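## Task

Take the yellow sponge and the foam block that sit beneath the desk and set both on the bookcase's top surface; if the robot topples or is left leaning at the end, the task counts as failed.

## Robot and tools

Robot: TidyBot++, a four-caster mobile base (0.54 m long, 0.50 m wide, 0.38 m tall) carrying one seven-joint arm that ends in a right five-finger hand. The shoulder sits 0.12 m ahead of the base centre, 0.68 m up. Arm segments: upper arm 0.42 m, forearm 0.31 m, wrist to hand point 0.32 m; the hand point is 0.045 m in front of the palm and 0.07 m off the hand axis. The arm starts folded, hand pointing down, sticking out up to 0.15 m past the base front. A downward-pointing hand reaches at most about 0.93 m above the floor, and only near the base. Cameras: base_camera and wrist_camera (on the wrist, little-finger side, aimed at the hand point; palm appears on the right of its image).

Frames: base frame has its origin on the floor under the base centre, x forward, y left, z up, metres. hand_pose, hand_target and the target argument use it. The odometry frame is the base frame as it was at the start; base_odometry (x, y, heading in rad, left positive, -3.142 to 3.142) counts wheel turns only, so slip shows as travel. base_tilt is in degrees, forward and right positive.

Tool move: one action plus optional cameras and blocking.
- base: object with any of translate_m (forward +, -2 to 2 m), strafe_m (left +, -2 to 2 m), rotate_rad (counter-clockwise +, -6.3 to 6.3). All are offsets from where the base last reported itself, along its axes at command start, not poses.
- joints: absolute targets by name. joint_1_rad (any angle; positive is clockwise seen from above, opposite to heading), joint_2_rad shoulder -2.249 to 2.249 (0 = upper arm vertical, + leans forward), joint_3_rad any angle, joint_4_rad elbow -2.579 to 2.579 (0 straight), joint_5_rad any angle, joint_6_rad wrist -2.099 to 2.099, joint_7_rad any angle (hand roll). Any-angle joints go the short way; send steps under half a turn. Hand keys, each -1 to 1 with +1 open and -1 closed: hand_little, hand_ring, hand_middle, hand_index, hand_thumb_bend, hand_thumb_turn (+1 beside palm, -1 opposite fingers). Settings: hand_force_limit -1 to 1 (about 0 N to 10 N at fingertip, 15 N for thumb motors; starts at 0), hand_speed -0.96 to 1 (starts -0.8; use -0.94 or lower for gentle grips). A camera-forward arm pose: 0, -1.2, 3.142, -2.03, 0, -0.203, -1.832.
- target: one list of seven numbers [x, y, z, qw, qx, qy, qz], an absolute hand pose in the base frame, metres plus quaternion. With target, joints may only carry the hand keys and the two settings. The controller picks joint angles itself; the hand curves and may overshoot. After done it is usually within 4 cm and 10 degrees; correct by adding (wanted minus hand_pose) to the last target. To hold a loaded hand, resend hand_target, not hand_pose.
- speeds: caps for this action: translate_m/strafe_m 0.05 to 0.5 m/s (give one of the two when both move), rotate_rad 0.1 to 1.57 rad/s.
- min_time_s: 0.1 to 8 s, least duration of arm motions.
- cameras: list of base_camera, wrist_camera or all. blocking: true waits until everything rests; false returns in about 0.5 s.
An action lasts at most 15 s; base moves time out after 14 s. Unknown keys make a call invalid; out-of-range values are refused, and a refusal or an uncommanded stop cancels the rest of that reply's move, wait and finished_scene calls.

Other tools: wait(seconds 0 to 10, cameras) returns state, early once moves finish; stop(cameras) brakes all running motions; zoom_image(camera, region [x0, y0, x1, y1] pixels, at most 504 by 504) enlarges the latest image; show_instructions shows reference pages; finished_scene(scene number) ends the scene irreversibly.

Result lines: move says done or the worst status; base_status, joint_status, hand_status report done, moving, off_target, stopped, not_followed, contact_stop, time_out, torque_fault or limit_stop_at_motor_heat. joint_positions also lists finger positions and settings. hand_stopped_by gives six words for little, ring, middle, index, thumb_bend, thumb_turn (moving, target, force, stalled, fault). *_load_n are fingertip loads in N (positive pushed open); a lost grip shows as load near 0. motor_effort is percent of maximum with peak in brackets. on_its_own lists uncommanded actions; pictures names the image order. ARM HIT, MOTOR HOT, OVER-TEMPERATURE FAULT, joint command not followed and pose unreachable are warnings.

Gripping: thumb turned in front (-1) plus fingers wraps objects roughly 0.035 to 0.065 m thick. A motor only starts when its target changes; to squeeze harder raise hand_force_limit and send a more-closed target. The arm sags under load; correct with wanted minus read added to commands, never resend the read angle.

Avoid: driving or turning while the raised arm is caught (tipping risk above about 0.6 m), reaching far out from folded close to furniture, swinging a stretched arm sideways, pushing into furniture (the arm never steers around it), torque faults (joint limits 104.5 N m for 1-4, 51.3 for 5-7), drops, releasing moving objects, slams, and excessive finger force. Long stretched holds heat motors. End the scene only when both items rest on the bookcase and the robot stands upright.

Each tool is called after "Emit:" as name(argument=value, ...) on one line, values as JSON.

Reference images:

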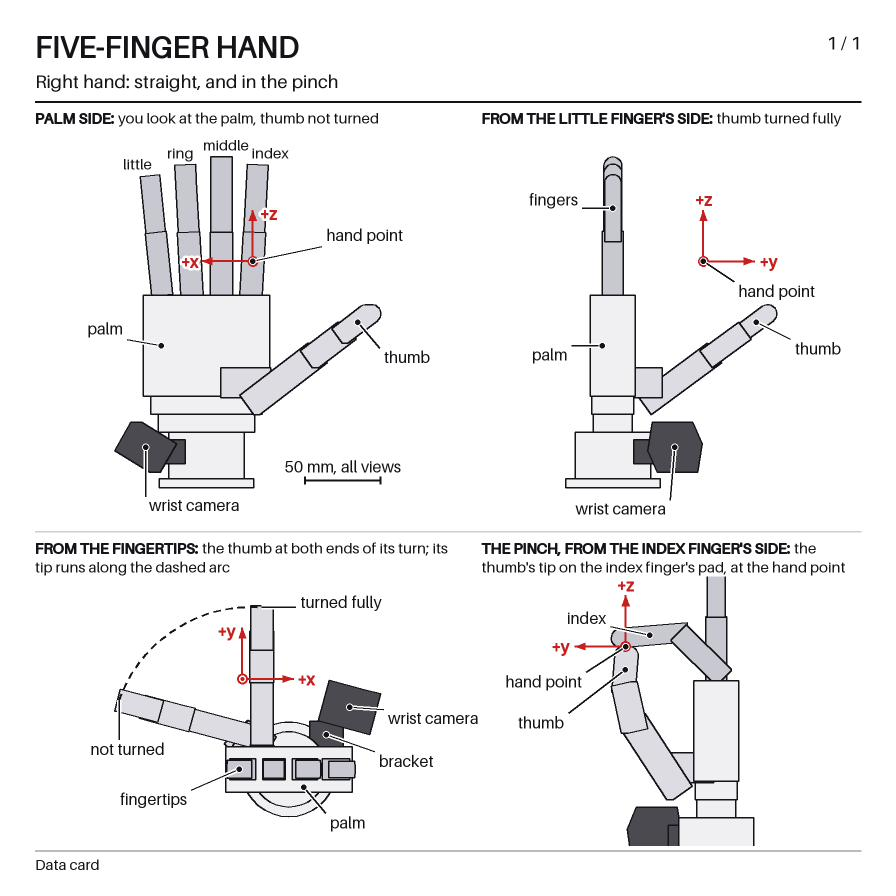

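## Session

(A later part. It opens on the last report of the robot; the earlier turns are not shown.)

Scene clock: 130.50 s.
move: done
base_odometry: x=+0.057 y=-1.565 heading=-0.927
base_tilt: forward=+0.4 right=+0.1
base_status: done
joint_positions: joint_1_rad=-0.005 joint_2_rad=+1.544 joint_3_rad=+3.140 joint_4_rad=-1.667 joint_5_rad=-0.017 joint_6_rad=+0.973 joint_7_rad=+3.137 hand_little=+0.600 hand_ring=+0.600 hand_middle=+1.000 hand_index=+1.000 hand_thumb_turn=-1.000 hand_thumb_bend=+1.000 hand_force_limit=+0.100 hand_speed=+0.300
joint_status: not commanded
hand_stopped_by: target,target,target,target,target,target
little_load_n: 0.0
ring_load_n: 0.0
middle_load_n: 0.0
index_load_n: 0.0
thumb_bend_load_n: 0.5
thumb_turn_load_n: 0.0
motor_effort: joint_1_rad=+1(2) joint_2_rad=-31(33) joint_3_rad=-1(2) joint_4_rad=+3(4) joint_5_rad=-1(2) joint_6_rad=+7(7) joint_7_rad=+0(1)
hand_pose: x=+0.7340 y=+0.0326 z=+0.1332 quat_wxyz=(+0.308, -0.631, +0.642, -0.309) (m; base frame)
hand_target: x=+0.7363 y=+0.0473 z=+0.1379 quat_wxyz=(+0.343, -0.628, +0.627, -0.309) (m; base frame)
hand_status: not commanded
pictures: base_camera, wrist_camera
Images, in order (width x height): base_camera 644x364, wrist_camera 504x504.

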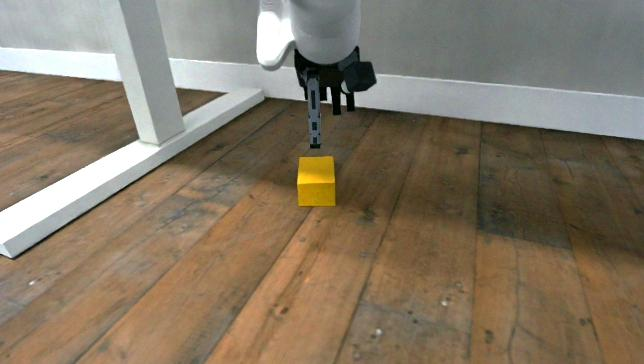

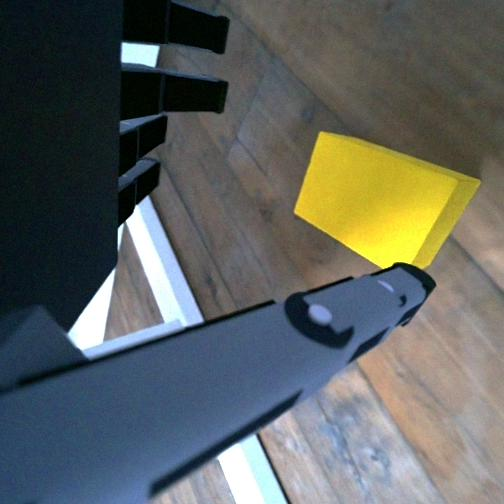

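Emit:
move(base={"translate_m":0.008,"strafe_m":-0.009}, joints={"joint_2_rad":1.68,"joint_4_rad":-1.524,"joint_6_rad":0.83}, min_time_s=1.5)

Emit:
move(joints={"joint_2_rad":1.757,"joint_4_rad":-1.432,"joint_6_rad":0.827}, min_time_s=1.2, cameras=["all"])

Scene clock: 135.57 s.
move: done
base_odometry: x=+0.055 y=-1.577 heading=-0.927
base_tilt: forward=+0.4 right=+0.1
base_status: done
joint_positions: joint_1_rad=-0.002 joint_2_rad=+1.649 joint_3_rad=+3.140 joint_4_rad=-1.536 joint_5_rad=-0.017 joint_6_rad=+0.913 joint_7_rad=+3.137 hand_little=+0.600 hand_ring=+0.600 hand_middle=+1.000 hand_index=+1.000 hand_thumb_turn=-1.000 hand_thumb_bend=+1.000 hand_force_limit=+0.100 hand_speed=+0.300
joint_status: all done
hand_stopped_by: target,target,target,target,target,target
little_load_n: 0.0
ring_load_n: 0.0
middle_load_n: 0.0
index_load_n: 0.0
thumb_bend_load_n: 0.0
thumb_turn_load_n: 0.0
motor_effort: joint_1_rad=+0(3) joint_2_rad=-30(32) joint_3_rad=-1(1) joint_4_rad=+3(3) joint_5_rad=+0(1) joint_6_rad=+6(8) joint_7_rad=+1(1)
hand_pose: x=+0.7325 y=+0.0310 z=+0.0811 quat_wxyz=(+0.297, -0.635, +0.648, -0.299) (m; base frame)
hand_target: x=+0.6971 y=+0.0446 z=+0.0498 quat_wxyz=(+0.278, -0.656, +0.655, -0.251) (m; base frame)
hand_status: not commanded
pictures: none

Scene clock: 137.07 s.
move: done
base_odometry: x=+0.055 y=-1.577 heading=-0.927
base_tilt: forward=+0.4 right=+0.1
base_status: not commanded
joint_positions: joint_1_rad=-0.002 joint_2_rad=+1.725 joint_3_rad=+3.140 joint_4_rad=-1.444 joint_5_rad=-0.017 joint_6_rad=+0.911 joint_7_rad=+3.137 hand_little=+0.600 hand_ring=+0.600 hand_middle=+1.000 hand_index=+1.000 hand_thumb_turn=-1.000 hand_thumb_bend=+1.000 hand_force_limit=+0.100 hand_speed=+0.300
joint_status: all done
hand_stopped_by: target,target,target,target,target,target
little_load_n: 0.0
ring_load_n: 0.0
middle_load_n: 0.0
index_load_n: 0.0
thumb_bend_load_n: 0.0
thumb_turn_load_n: 0.0
motor_effort: joint_1_rad=+0(1) joint_2_rad=-32(33) joint_3_rad=-1(1) joint_4_rad=+3(4) joint_5_rad=+0(2) joint_6_rad=+7(8) joint_7_rad=+0(1)
hand_pose: x=+0.7374 y=+0.0310 z=+0.0524 quat_wxyz=(+0.301, -0.633, +0.645, -0.304) (m; base frame)
hand_target: x=+0.7003 y=+0.0445 z=+0.0197 quat_wxyz=(+0.282, -0.655, +0.653, -0.255) (m; base frame)
hand_status: not commanded
pictures: base_camera, wrist_camera
Images, in order (width x height): base_camera 644x364, wrist_camera 504x504.

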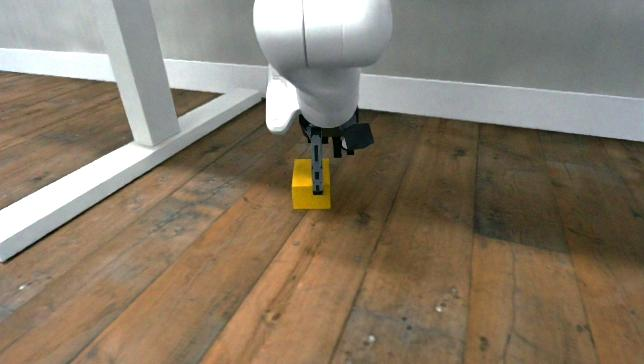

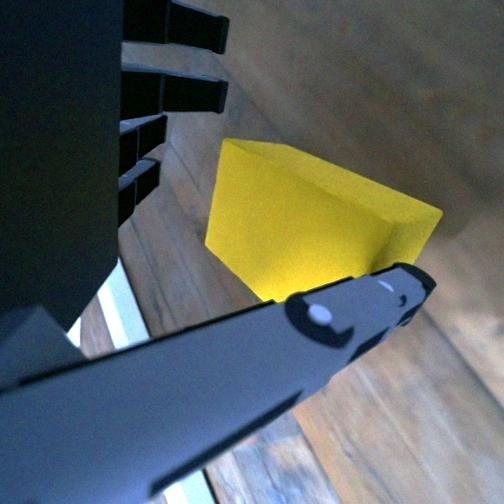

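Emit:
move(joints={"joint_2_rad": 1.802, "joint_4_rad": -1.384, "joint_6_rad": 0.82}, min_time_s=1, cameras=["base_camera"])

Scene clock: 147.80 s.
move: done
base_odometry: x=+0.055 y=-1.577 heading=-0.927
base_tilt: forward=+0.4 right=+0.1
base_status: not commanded
joint_positions: joint_1_rad=-0.002 joint_2_rad=+1.770 joint_3_rad=+3.140 joint_4_rad=-1.397 joint_5_rad=-0.017 joint_6_rad=+0.905 joint_7_rad=+3.137 hand_little=+0.600 hand_ring=+0.600 hand_middle=+1.000 hand_index=+1.000 hand_thumb_turn=-1.000 hand_thumb_bend=+1.000 hand_force_limit=+0.100 hand_speed=+0.300
joint_status: all done
hand_stopped_by: target,target,target,target,target,target
little_load_n: 0.0
ring_load_n: 0.0
middle_load_n: 0.0
index_load_n: -0.5
thumb_bend_load_n: 0.0
thumb_turn_load_n: 0.0
motor_effort: joint_1_rad=+0(1) joint_2_rad=-31(32) joint_3_rad=+0(1) joint_4_rad=+3(4) joint_5_rad=+0(1) joint_6_rad=+7(8) joint_7_rad=+0(1)
hand_pose: x=+0.7336 y=+0.0310 z=+0.0327 quat_wxyz=(+0.300, -0.634, +0.646, -0.302) (m; base frame)
hand_target: x=+0.6963 y=+0.0444 z=+0.0004 quat_wxyz=(+0.281, -0.655, +0.654, -0.254) (m; base frame)
hand_status: not commanded
pictures: base_camera
Images, in order (width x height): base_camera 644x364.

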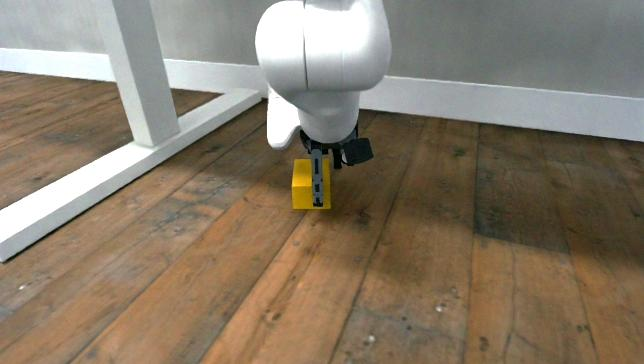

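Emit:
move(joints={"hand_speed": -0.8, "hand_force_limit": -0.25, "hand_index": -0.2, "hand_middle": -0.2})

Emit:
move(joints={"hand_speed": -0.86, "hand_force_limit": 0.2, "hand_index": -0.4, "hand_middle": -0.4}, cameras=["base_camera"])

Scene clock: 151.80 s.
move: off_target
base_odometry: x=+0.055 y=-1.577 heading=-0.927
base_tilt: forward=+0.3 right=+0.1
base_status: not commanded
joint_positions: joint_1_rad=-0.002 joint_2_rad=+1.770 joint_3_rad=+3.140 joint_4_rad=-1.388 joint_5_rad=-0.017 joint_6_rad=+0.904 joint_7_rad=+3.137 hand_little=+0.600 hand_ring=+0.600 hand_middle=+0.503 hand_index=+0.485 hand_thumb_turn=-1.000 hand_thumb_bend=+1.000 hand_force_limit=-0.250 hand_speed=-0.800
joint_status: hand_middle off_target (ended at +0.503, target -0.200); hand_index off_target (ended at +0.485, target -0.200); the others done
hand_stopped_by: target,target,force,force,target,target
little_load_n: 0.0
ring_load_n: 0.0
middle_load_n: 3.5
index_load_n: 7.0
thumb_bend_load_n: 2.0
thumb_turn_load_n: 0.0
motor_effort: joint_1_rad=+0(1) joint_2_rad=-29(32) joint_3_rad=+0(1) joint_4_rad=+3(3) joint_5_rad=+0(2) joint_6_rad=+5(7) joint_7_rad=+0(1)
hand_pose: x=+0.7386 y=+0.0310 z=+0.0344 quat_wxyz=(+0.302, -0.632, +0.645, -0.305) (m; base frame)
hand_target: x=+0.6963 y=+0.0444 z=+0.0004 quat_wxyz=(+0.281, -0.655, +0.654, -0.254) (m; base frame)
hand_status: not commanded
pictures: none

Scene clock: 152.53 s.
move: off_target
base_odometry: x=+0.055 y=-1.577 heading=-0.927
base_tilt: forward=+0.4 right=+0.1
base_status: not commanded
joint_positions: joint_1_rad=-0.002 joint_2_rad=+1.770 joint_3_rad=+3.140 joint_4_rad=-1.387 joint_5_rad=-0.017 joint_6_rad=+0.904 joint_7_rad=+3.137 hand_little=+0.600 hand_ring=+0.600 hand_middle=+0.481 hand_index=+0.485 hand_thumb_turn=-1.000 hand_thumb_bend=+1.001 hand_force_limit=+0.200 hand_speed=-0.860
joint_status: hand_middle off_target (ended at +0.481, target -0.400); hand_index off_target (ended at +0.485, target -0.400); the others done
hand_stopped_by: target,target,force,force,target,target
little_load_n: 0.0
ring_load_n: 0.0
middle_load_n: 7.5
index_load_n: 5.0
thumb_bend_load_n: 2.5
thumb_turn_load_n: 1.5
motor_effort: joint_1_rad=-1(1) joint_2_rad=-30(30) joint_3_rad=+0(1) joint_4_rad=+2(3) joint_5_rad=+0(1) joint_6_rad=+6(6) joint_7_rad=+0(1)
hand_pose: x=+0.7389 y=+0.0310 z=+0.0345 quat_wxyz=(+0.303, -0.632, +0.645, -0.305) (m; base frame)
hand_target: x=+0.6963 y=+0.0444 z=+0.0004 quat_wxyz=(+0.281, -0.655, +0.654, -0.254) (m; base frame)
hand_status: not commanded
pictures: base_camera
Images, in order (width x height): base_camera 644x364.

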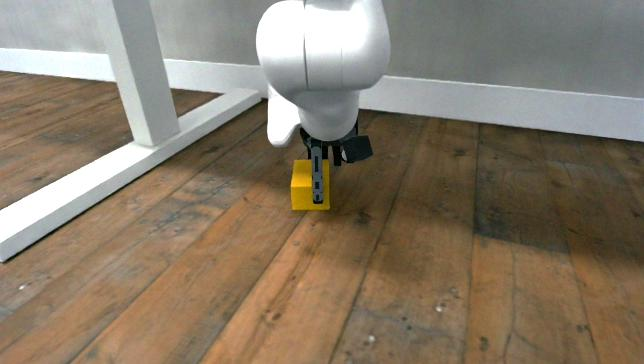

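Emit:
move(joints={"joint_2_rad": 1.625, "joint_4_rad": -1.50, "joint_6_rad": 0.84}, min_time_s=1.5, cameras=["base_camera"])

Scene clock: 155.60 s.
move: done
base_odometry: x=+0.055 y=-1.577 heading=-0.927
base_tilt: forward=+0.4 right=+0.1
base_status: not commanded
joint_positions: joint_1_rad=-0.002 joint_2_rad=+1.650 joint_3_rad=+3.140 joint_4_rad=-1.487 joint_5_rad=-0.017 joint_6_rad=+0.904 joint_7_rad=+3.137 hand_little=+0.600 hand_ring=+0.600 hand_middle=+0.481 hand_index=+0.485 hand_thumb_turn=-1.000 hand_thumb_bend=+1.001 hand_force_limit=+0.200 hand_speed=-0.860
joint_status: all done
hand_stopped_by: target,target,force,force,target,target
little_load_n: 0.0
ring_load_n: 0.0
middle_load_n: 7.0
index_load_n: 4.5
thumb_bend_load_n: 2.5
thumb_turn_load_n: 1.5
motor_effort: joint_1_rad=+1(1) joint_2_rad=-32(33) joint_3_rad=+0(1) joint_4_rad=+4(4) joint_5_rad=+0(1) joint_6_rad=+7(7) joint_7_rad=-1(1)
hand_pose: x=+0.7575 y=+0.0311 z=+0.0889 quat_wxyz=(+0.309, -0.629, +0.642, -0.311) (m; base frame)
hand_target: x=+0.7473 y=+0.0447 z=+0.0893 quat_wxyz=(+0.307, -0.645, +0.642, -0.280) (m; base frame)
hand_status: not commanded
pictures: base_camera
Images, in order (width x height): base_camera 644x364.

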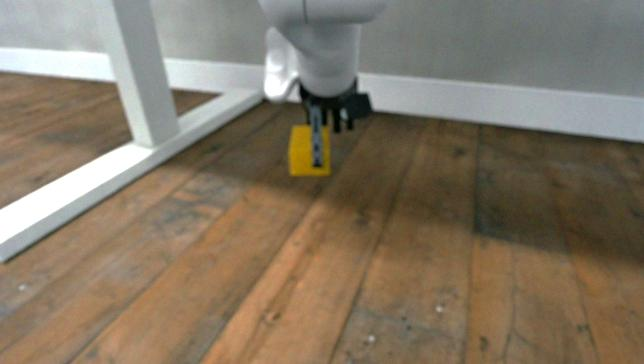

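Emit:
move(base={"translate_m": -1.69, "strafe_m": 0.70}, speeds={"translate_m": 0.45})

Emit:
move(base={"rotate_rad": -1.866}, speeds={"rotate_rad": 1.0}, joints={"joint_2_rad": 0.06, "joint_4_rad": -0.51, "joint_6_rad": -1.5}, min_time_s=4, cameras=["all"])

Scene clock: 165.50 s.
move: done
base_odometry: x=-0.400 y=+0.195 heading=-0.927
base_tilt: forward=+0.3 right=+0.1
base_status: done
joint_positions: joint_1_rad=-0.002 joint_2_rad=+1.646 joint_3_rad=+3.140 joint_4_rad=-1.493 joint_5_rad=-0.017 joint_6_rad=+0.904 joint_7_rad=+3.137 hand_little=+0.600 hand_ring=+0.600 hand_middle=+0.481 hand_index=+0.485 hand_thumb_turn=-1.000 hand_thumb_bend=+1.001 hand_force_limit=+0.200 hand_speed=-0.860
joint_status: not commanded
hand_stopped_by: target,target,force,force,target,target
little_load_n: 0.0
ring_load_n: 0.0
middle_load_n: 7.5
index_load_n: 4.5
thumb_bend_load_n: 2.5
thumb_turn_load_n: 1.5
motor_effort: joint_1_rad=+1(2) joint_2_rad=-32(34) joint_3_rad=+0(1) joint_4_rad=+4(5) joint_5_rad=-1(2) joint_6_rad=+7(7) joint_7_rad=+1(1)
hand_pose: x=+0.7566 y=+0.0311 z=+0.0902 quat_wxyz=(+0.309, -0.629, +0.642, -0.311) (m; base frame)
hand_target: x=+0.7473 y=+0.0447 z=+0.0893 quat_wxyz=(+0.307, -0.645, +0.642, -0.280) (m; base frame)
hand_status: not commanded
pictures: none

Scene clock: 170.17 s.
move: done
base_odometry: x=-0.400 y=+0.195 heading=-2.793
base_tilt: forward=+0.3 right=+0.1
base_status: done
joint_positions: joint_1_rad=+0.009 joint_2_rad=+0.056 joint_3_rad=+3.147 joint_4_rad=-0.515 joint_5_rad=-0.017 joint_6_rad=-1.413 joint_7_rad=+3.137 hand_little=+0.600 hand_ring=+0.600 hand_middle=+0.481 hand_index=+0.485 hand_thumb_turn=-1.000 hand_thumb_bend=+1.001 hand_force_limit=+0.200 hand_speed=-0.860
joint_status: all done
hand_stopped_by: target,target,force,force,target,target
little_load_n: 0.0
ring_load_n: 0.0
middle_load_n: 7.0
index_load_n: 5.0
thumb_bend_load_n: 2.5
thumb_turn_load_n: 1.5
motor_effort: joint_1_rad=+0(6) joint_2_rad=-11(41) joint_3_rad=+0(4) joint_4_rad=+12(18) joint_5_rad=-2(2) joint_6_rad=+8(10) joint_7_rad=+0(1)
hand_pose: x=+0.5833 y=+0.0312 z=+1.1825 quat_wxyz=(+0.390, -0.589, +0.595, -0.384) (m; base frame)
hand_target: x=+0.5696 y=+0.0185 z=+1.1601 quat_wxyz=(+0.354, -0.585, +0.630, -0.369) (m; base frame)
hand_status: not commanded
pictures: base_camera, wrist_camera
Images, in order (width x height): base_camera 644x364, wrist_camera 504x504.

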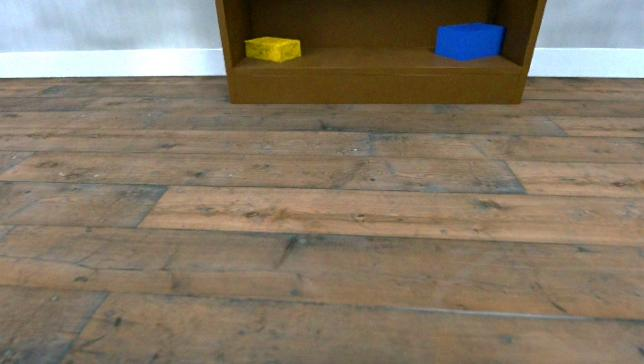

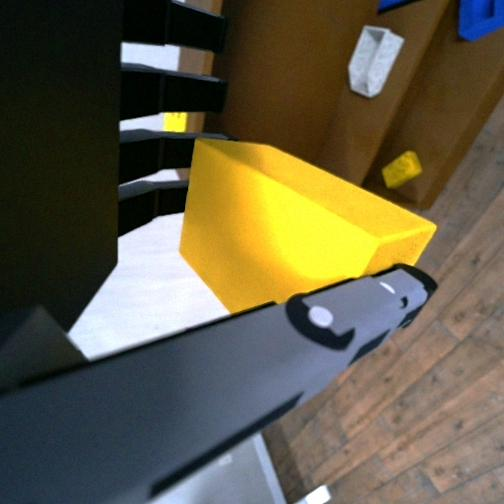

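Emit:
move(base={"translate_m": 0.832, "strafe_m": -0.024}, speeds={"translate_m": 0.35}, cameras=["all"])

Scene clock: 180.23 s.
move: done
base_odometry: x=-1.190 y=-0.067 heading=-2.793
base_tilt: forward=+0.3 right=+0.1
base_status: done
joint_positions: joint_1_rad=+0.009 joint_2_rad=+0.060 joint_3_rad=+3.147 joint_4_rad=-0.515 joint_5_rad=-0.017 joint_6_rad=-1.416 joint_7_rad=+3.137 hand_little=+0.600 hand_ring=+0.600 hand_middle=+0.481 hand_index=+0.485 hand_thumb_turn=-1.000 hand_thumb_bend=+1.001 hand_force_limit=+0.200 hand_speed=-0.860
joint_status: not commanded
hand_stopped_by: target,target,force,force,target,target
little_load_n: 0.0
ring_load_n: 0.0
middle_load_n: 7.0
index_load_n: 4.5
thumb_bend_load_n: 2.5
thumb_turn_load_n: 1.5
motor_effort: joint_1_rad=+0(1) joint_2_rad=-12(15) joint_3_rad=+0(1) joint_4_rad=+12(13) joint_5_rad=+0(2) joint_6_rad=+8(8) joint_7_rad=+0(1)
hand_pose: x=+0.5846 y=+0.0312 z=+1.1799 quat_wxyz=(+0.388, -0.590, +0.596, -0.382) (m; base frame)
hand_target: x=+0.5696 y=+0.0185 z=+1.1601 quat_wxyz=(+0.354, -0.585, +0.630, -0.369) (m; base frame)
hand_status: not commanded
pictures: base_camera, wrist_camera
Images, in order (width x height): base_camera 644x364, wrist_camera 504x504.

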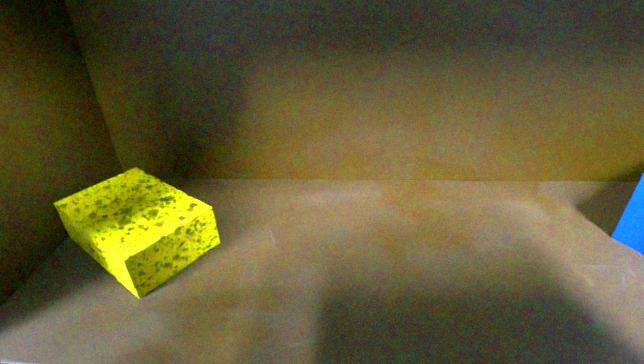

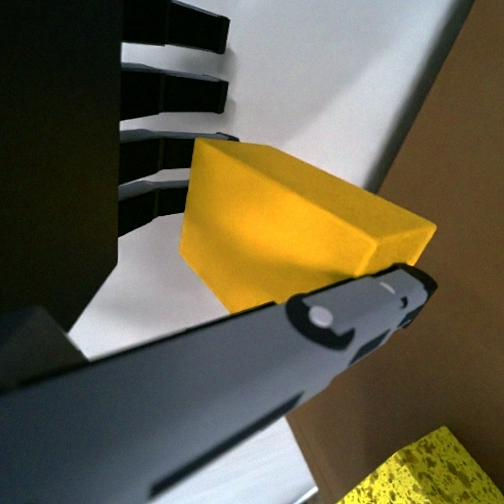

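Emit:
move(joints={"joint_2_rad": 0.055, "joint_4_rad": -0.40, "joint_6_rad": -1.83}, min_time_s=1.5, cameras=["wrist_camera"])

Emit:
move(joints={"joint_2_rad": -0.09, "joint_4_rad": -0.745, "joint_6_rad": -1.52}, min_time_s=1.5, cameras=["wrist_camera"])

Scene clock: 184.80 s.
move: done
base_odometry: x=-1.190 y=-0.067 heading=-2.793
base_tilt: forward=+0.3 right=+0.1
base_status: not commanded
joint_positions: joint_1_rad=+0.009 joint_2_rad=+0.060 joint_3_rad=+3.147 joint_4_rad=-0.414 joint_5_rad=-0.017 joint_6_rad=-1.745 joint_7_rad=+3.137 hand_little=+0.600 hand_ring=+0.600 hand_middle=+0.481 hand_index=+0.485 hand_thumb_turn=-1.000 hand_thumb_bend=+1.001 hand_force_limit=+0.200 hand_speed=-0.860
joint_status: all done
hand_stopped_by: target,target,force,force,target,target
little_load_n: 0.0
ring_load_n: 0.0
middle_load_n: 7.0
index_load_n: 4.5
thumb_bend_load_n: 2.5
thumb_turn_load_n: 1.5
motor_effort: joint_1_rad=+0(1) joint_2_rad=-9(14) joint_3_rad=+0(1) joint_4_rad=+9(12) joint_5_rad=-1(1) joint_6_rad=+7(9) joint_7_rad=+1(1)
hand_pose: x=+0.5081 y=+0.0320 z=+1.1396 quat_wxyz=(+0.318, -0.631, +0.636, -0.312) (m; base frame)
hand_target: x=+0.4864 y=+0.0199 z=+1.1284 quat_wxyz=(+0.287, -0.616, +0.669, -0.301) (m; base frame)
hand_status: not commanded
pictures: wrist_camera
Images, in order (width x height): wrist_camera 504x504.

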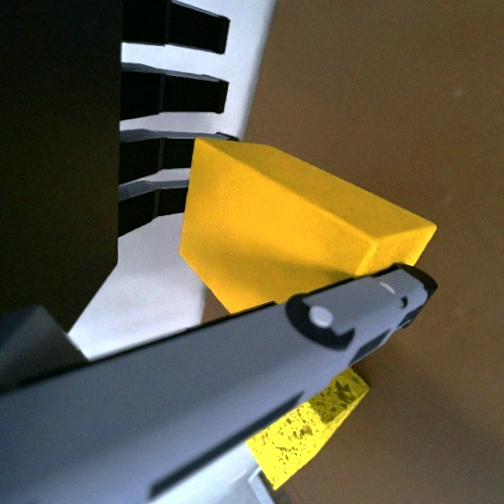

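Scene clock: 186.60 s.
move: done
base_odometry: x=-1.190 y=-0.067 heading=-2.793
base_tilt: forward=+0.3 right=+0.1
base_status: not commanded
joint_positions: joint_1_rad=+0.009 joint_2_rad=-0.070 joint_3_rad=+3.147 joint_4_rad=-0.727 joint_5_rad=-0.017 joint_6_rad=-1.614 joint_7_rad=+3.137 hand_little=+0.600 hand_ring=+0.600 hand_middle=+0.481 hand_index=+0.485 hand_thumb_turn=-1.000 hand_thumb_bend=+1.001 hand_force_limit=+0.200 hand_speed=-0.860
joint_status: all done
hand_stopped_by: target,target,force,force,target,target
little_load_n: -0.5
ring_load_n: 0.0
middle_load_n: 7.0
index_load_n: 4.5
thumb_bend_load_n: 3.0
thumb_turn_load_n: 1.5
motor_effort: joint_1_rad=+0(1) joint_2_rad=-8(10) joint_3_rad=+0(1) joint_4_rad=+11(12) joint_5_rad=-1(2) joint_6_rad=+7(8) joint_7_rad=+0(2)
hand_pose: x=+0.4892 y=+0.0321 z=+1.0974 quat_wxyz=(+0.302, -0.638, +0.645, -0.294) (m; base frame)
hand_target: x=+0.5054 y=+0.0185 z=+1.1181 quat_wxyz=(+0.320, -0.603, +0.648, -0.337) (m; base frame)
hand_status: not commanded
pictures: wrist_camera
Images, in order (width x height): wrist_camera 504x504.

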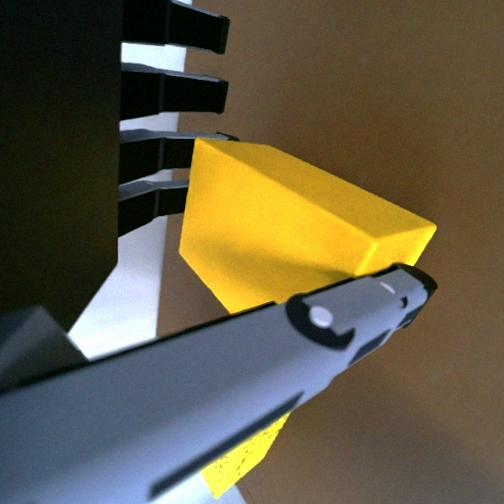

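Emit:
move(joints={"joint_2_rad": -0.12, "joint_4_rad": -0.825, "joint_6_rad": -1.47}, min_time_s=1, cameras=["wrist_camera"])

Scene clock: 189.60 s.
move: done
base_odometry: x=-1.190 y=-0.067 heading=-2.793
base_tilt: forward=+0.4 right=+0.1
base_status: not commanded
joint_positions: joint_1_rad=+0.009 joint_2_rad=-0.106 joint_3_rad=+3.147 joint_4_rad=-0.799 joint_5_rad=-0.017 joint_6_rad=-1.554 joint_7_rad=+3.137 hand_little=+0.600 hand_ring=+0.600 hand_middle=+0.481 hand_index=+0.485 hand_thumb_turn=-1.000 hand_thumb_bend=+1.001 hand_force_limit=+0.200 hand_speed=-0.860
joint_status: all done
hand_stopped_by: target,target,force,force,target,target
little_load_n: 0.0
ring_load_n: 0.0
middle_load_n: 7.5
index_load_n: 4.5
thumb_bend_load_n: 2.5
thumb_turn_load_n: 1.5
motor_effort: joint_1_rad=+1(1) joint_2_rad=-7(9) joint_3_rad=+0(1) joint_4_rad=+11(13) joint_5_rad=-1(2) joint_6_rad=+6(7) joint_7_rad=+0(1)
hand_pose: x=+0.4889 y=+0.0322 z=+1.0939 quat_wxyz=(+0.310, -0.634, +0.641, -0.302) (m; base frame)
hand_target: x=+0.5051 y=+0.0184 z=+1.1069 quat_wxyz=(+0.320, -0.604, +0.647, -0.338) (m; base frame)
hand_status: not commanded
pictures: wrist_camera
Images, in order (width x height): wrist_camera 504x504.

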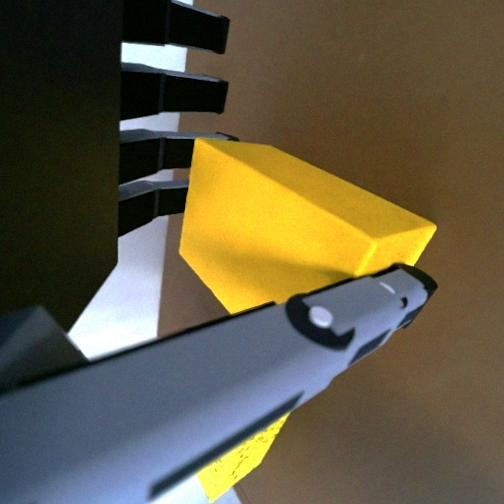

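Emit:
move(joints={"joint_2_rad": -0.134, "joint_4_rad": -0.85, "joint_6_rad": -1.47}, min_time_s=0.8, cameras=["wrist_camera"])

Scene clock: 194.03 s.
move: done
base_odometry: x=-1.190 y=-0.067 heading=-2.793
base_tilt: forward=+0.3 right=+0.1
base_status: not commanded
joint_positions: joint_1_rad=+0.009 joint_2_rad=-0.120 joint_3_rad=+3.147 joint_4_rad=-0.819 joint_5_rad=-0.016 joint_6_rad=-1.539 joint_7_rad=+3.136 hand_little=+0.600 hand_ring=+0.600 hand_middle=+0.481 hand_index=+0.485 hand_thumb_turn=-1.000 hand_thumb_bend=+1.001 hand_force_limit=+0.200 hand_speed=-0.860
joint_status: all done
hand_stopped_by: target,target,force,force,target,target
little_load_n: 0.0
ring_load_n: 0.0
middle_load_n: 7.5
index_load_n: 5.0
thumb_bend_load_n: 2.5
thumb_turn_load_n: 1.0
motor_effort: joint_1_rad=+0(1) joint_2_rad=-6(7) joint_3_rad=+0(1) joint_4_rad=+10(11) joint_5_rad=-1(1) joint_6_rad=+5(6) joint_7_rad=+0(1)
hand_pose: x=+0.4869 y=+0.0322 z=+1.0939 quat_wxyz=(+0.313, -0.632, +0.640, -0.304) (m; base frame)
hand_target: x=+0.4993 y=+0.0184 z=+1.1013 quat_wxyz=(+0.316, -0.606, +0.649, -0.334) (m; base frame)
hand_status: not commanded
pictures: wrist_camera
Images, in order (width x height): wrist_camera 504x504.

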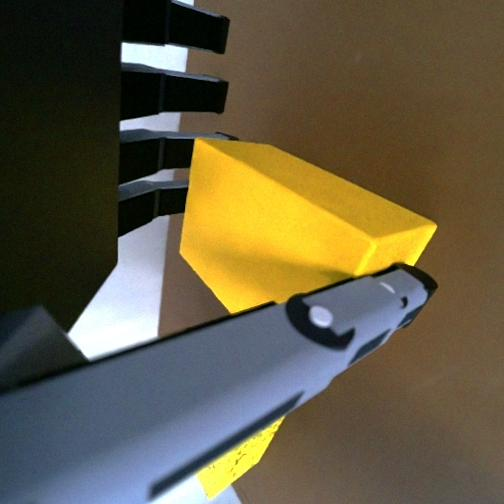

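Emit:
move(joints={"hand_speed": -0.85, "hand_index": 0.9, "hand_middle": 0.9}, cameras=["wrist_camera"])

Scene clock: 197.33 s.
move: done
base_odometry: x=-1.190 y=-0.067 heading=-2.793
base_tilt: forward=+0.4 right=+0.1
base_status: not commanded
joint_positions: joint_1_rad=+0.009 joint_2_rad=-0.122 joint_3_rad=+3.147 joint_4_rad=-0.831 joint_5_rad=-0.016 joint_6_rad=-1.539 joint_7_rad=+3.136 hand_little=+0.600 hand_ring=+0.600 hand_middle=+0.900 hand_index=+0.900 hand_thumb_turn=-1.000 hand_thumb_bend=+1.000 hand_force_limit=+0.200 hand_speed=-0.850
joint_status: all done
hand_stopped_by: target,target,target,target,target,target
little_load_n: 0.0
ring_load_n: 0.0
middle_load_n: 0.0
index_load_n: 0.0
thumb_bend_load_n: -0.5
thumb_turn_load_n: 0.0
motor_effort: joint_1_rad=+1(1) joint_2_rad=-6(7) joint_3_rad=+0(1) joint_4_rad=+12(13) joint_5_rad=+0(2) joint_6_rad=+7(7) joint_7_rad=+0(1)
hand_pose: x=+0.4858 y=+0.0322 z=+1.0897 quat_wxyz=(+0.309, -0.634, +0.642, -0.301) (m; base frame)
hand_target: x=+0.4993 y=+0.0184 z=+1.1013 quat_wxyz=(+0.316, -0.606, +0.649, -0.334) (m; base frame)
hand_status: not commanded
pictures: wrist_camera
Images, in order (width x height): wrist_camera 504x504.

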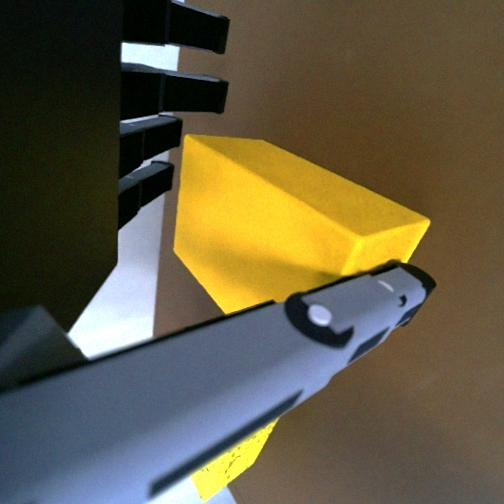

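Emit:
move(joints={"joint_2_rad": 0.03, "joint_4_rad": -0.40, "joint_6_rad": -1.78}, min_time_s=2, cameras=["wrist_camera"])

Emit:
move(base={"translate_m": -0.4}, joints={"joint_6_rad": -1.6}, cameras=["wrist_camera"])

Scene clock: 201.63 s.
move: done
base_odometry: x=-1.190 y=-0.067 heading=-2.793
base_tilt: forward=+0.4 right=+0.1
base_status: not commanded
joint_positions: joint_1_rad=+0.009 joint_2_rad=+0.010 joint_3_rad=+3.147 joint_4_rad=-0.413 joint_5_rad=-0.016 joint_6_rad=-1.693 joint_7_rad=+3.136 hand_little=+0.600 hand_ring=+0.600 hand_middle=+0.900 hand_index=+0.900 hand_thumb_turn=-1.000 hand_thumb_bend=+1.000 hand_force_limit=+0.200 hand_speed=-0.850
joint_status: all done
hand_stopped_by: target,target,target,target,target,target
little_load_n: 0.0
ring_load_n: 0.0
middle_load_n: 0.0
index_load_n: 0.0
thumb_bend_load_n: 0.0
thumb_turn_load_n: 0.0
motor_effort: joint_1_rad=+0(1) joint_2_rad=-7(9) joint_3_rad=+0(1) joint_4_rad=+9(14) joint_5_rad=-1(2) joint_6_rad=+7(9) joint_7_rad=+1(1)
hand_pose: x=+0.4966 y=+0.0321 z=+1.1711 quat_wxyz=(+0.350, -0.613, +0.619, -0.344) (m; base frame)
hand_target: x=+0.4874 y=+0.0196 z=+1.1483 quat_wxyz=(+0.311, -0.605, +0.657, -0.324) (m; base frame)
hand_status: not commanded
pictures: wrist_camera
Images, in order (width x height): wrist_camera 504x504.

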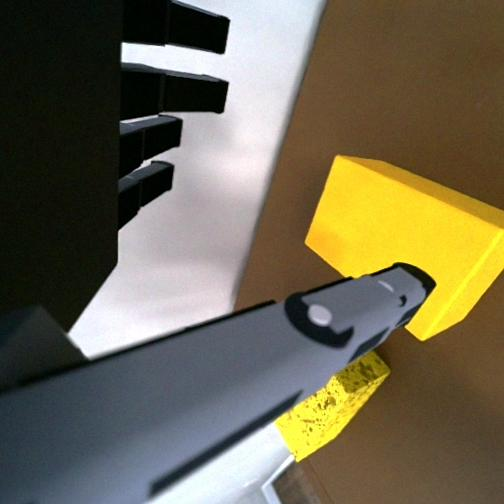

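Scene clock: 203.87 s.
move: done
base_odometry: x=-0.814 y=+0.069 heading=-2.793
base_tilt: forward=+0.3 right=+0.1
base_status: done
joint_positions: joint_1_rad=+0.009 joint_2_rad=+0.021 joint_3_rad=+3.147 joint_4_rad=-0.407 joint_5_rad=-0.016 joint_6_rad=-1.600 joint_7_rad=+3.136 hand_little=+0.600 hand_ring=+0.600 hand_middle=+0.900 hand_index=+0.900 hand_thumb_turn=-1.000 hand_thumb_bend=+1.000 hand_force_limit=+0.200 hand_speed=-0.850
joint_status: all done
hand_stopped_by: target,target,target,target,target,target
little_load_n: 0.0
ring_load_n: 0.0
middle_load_n: 0.0
index_load_n: -0.5
thumb_bend_load_n: 0.0
thumb_turn_load_n: 0.0
motor_effort: joint_1_rad=+0(1) joint_2_rad=-7(13) joint_3_rad=+0(1) joint_4_rad=+9(11) joint_5_rad=-2(2) joint_6_rad=+8(9) joint_7_rad=+0(1)
hand_pose: x=+0.5209 y=+0.0317 z=+1.1927 quat_wxyz=(+0.377, -0.597, +0.603, -0.371) (m; base frame)
hand_target: x=+0.5266 y=+0.0187 z=+1.1922 quat_wxyz=(+0.367, -0.576, +0.624, -0.379) (m; base frame)
hand_status: not commanded
pictures: wrist_camera
Images, in order (width x height): wrist_camera 504x504.

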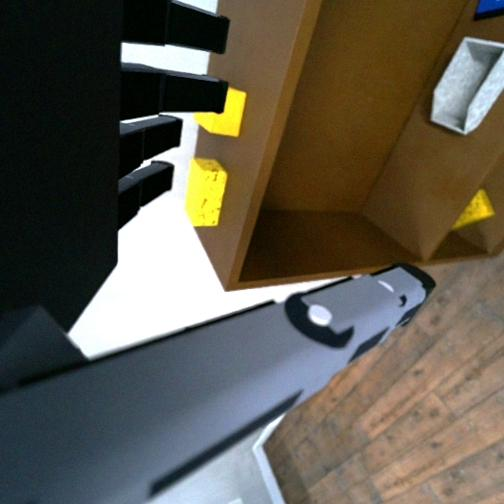

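Both the sponge and the foam block are resting on top of the bookcase.

Emit:
finished_scene(scene=3)

The scene is finished: the task was done.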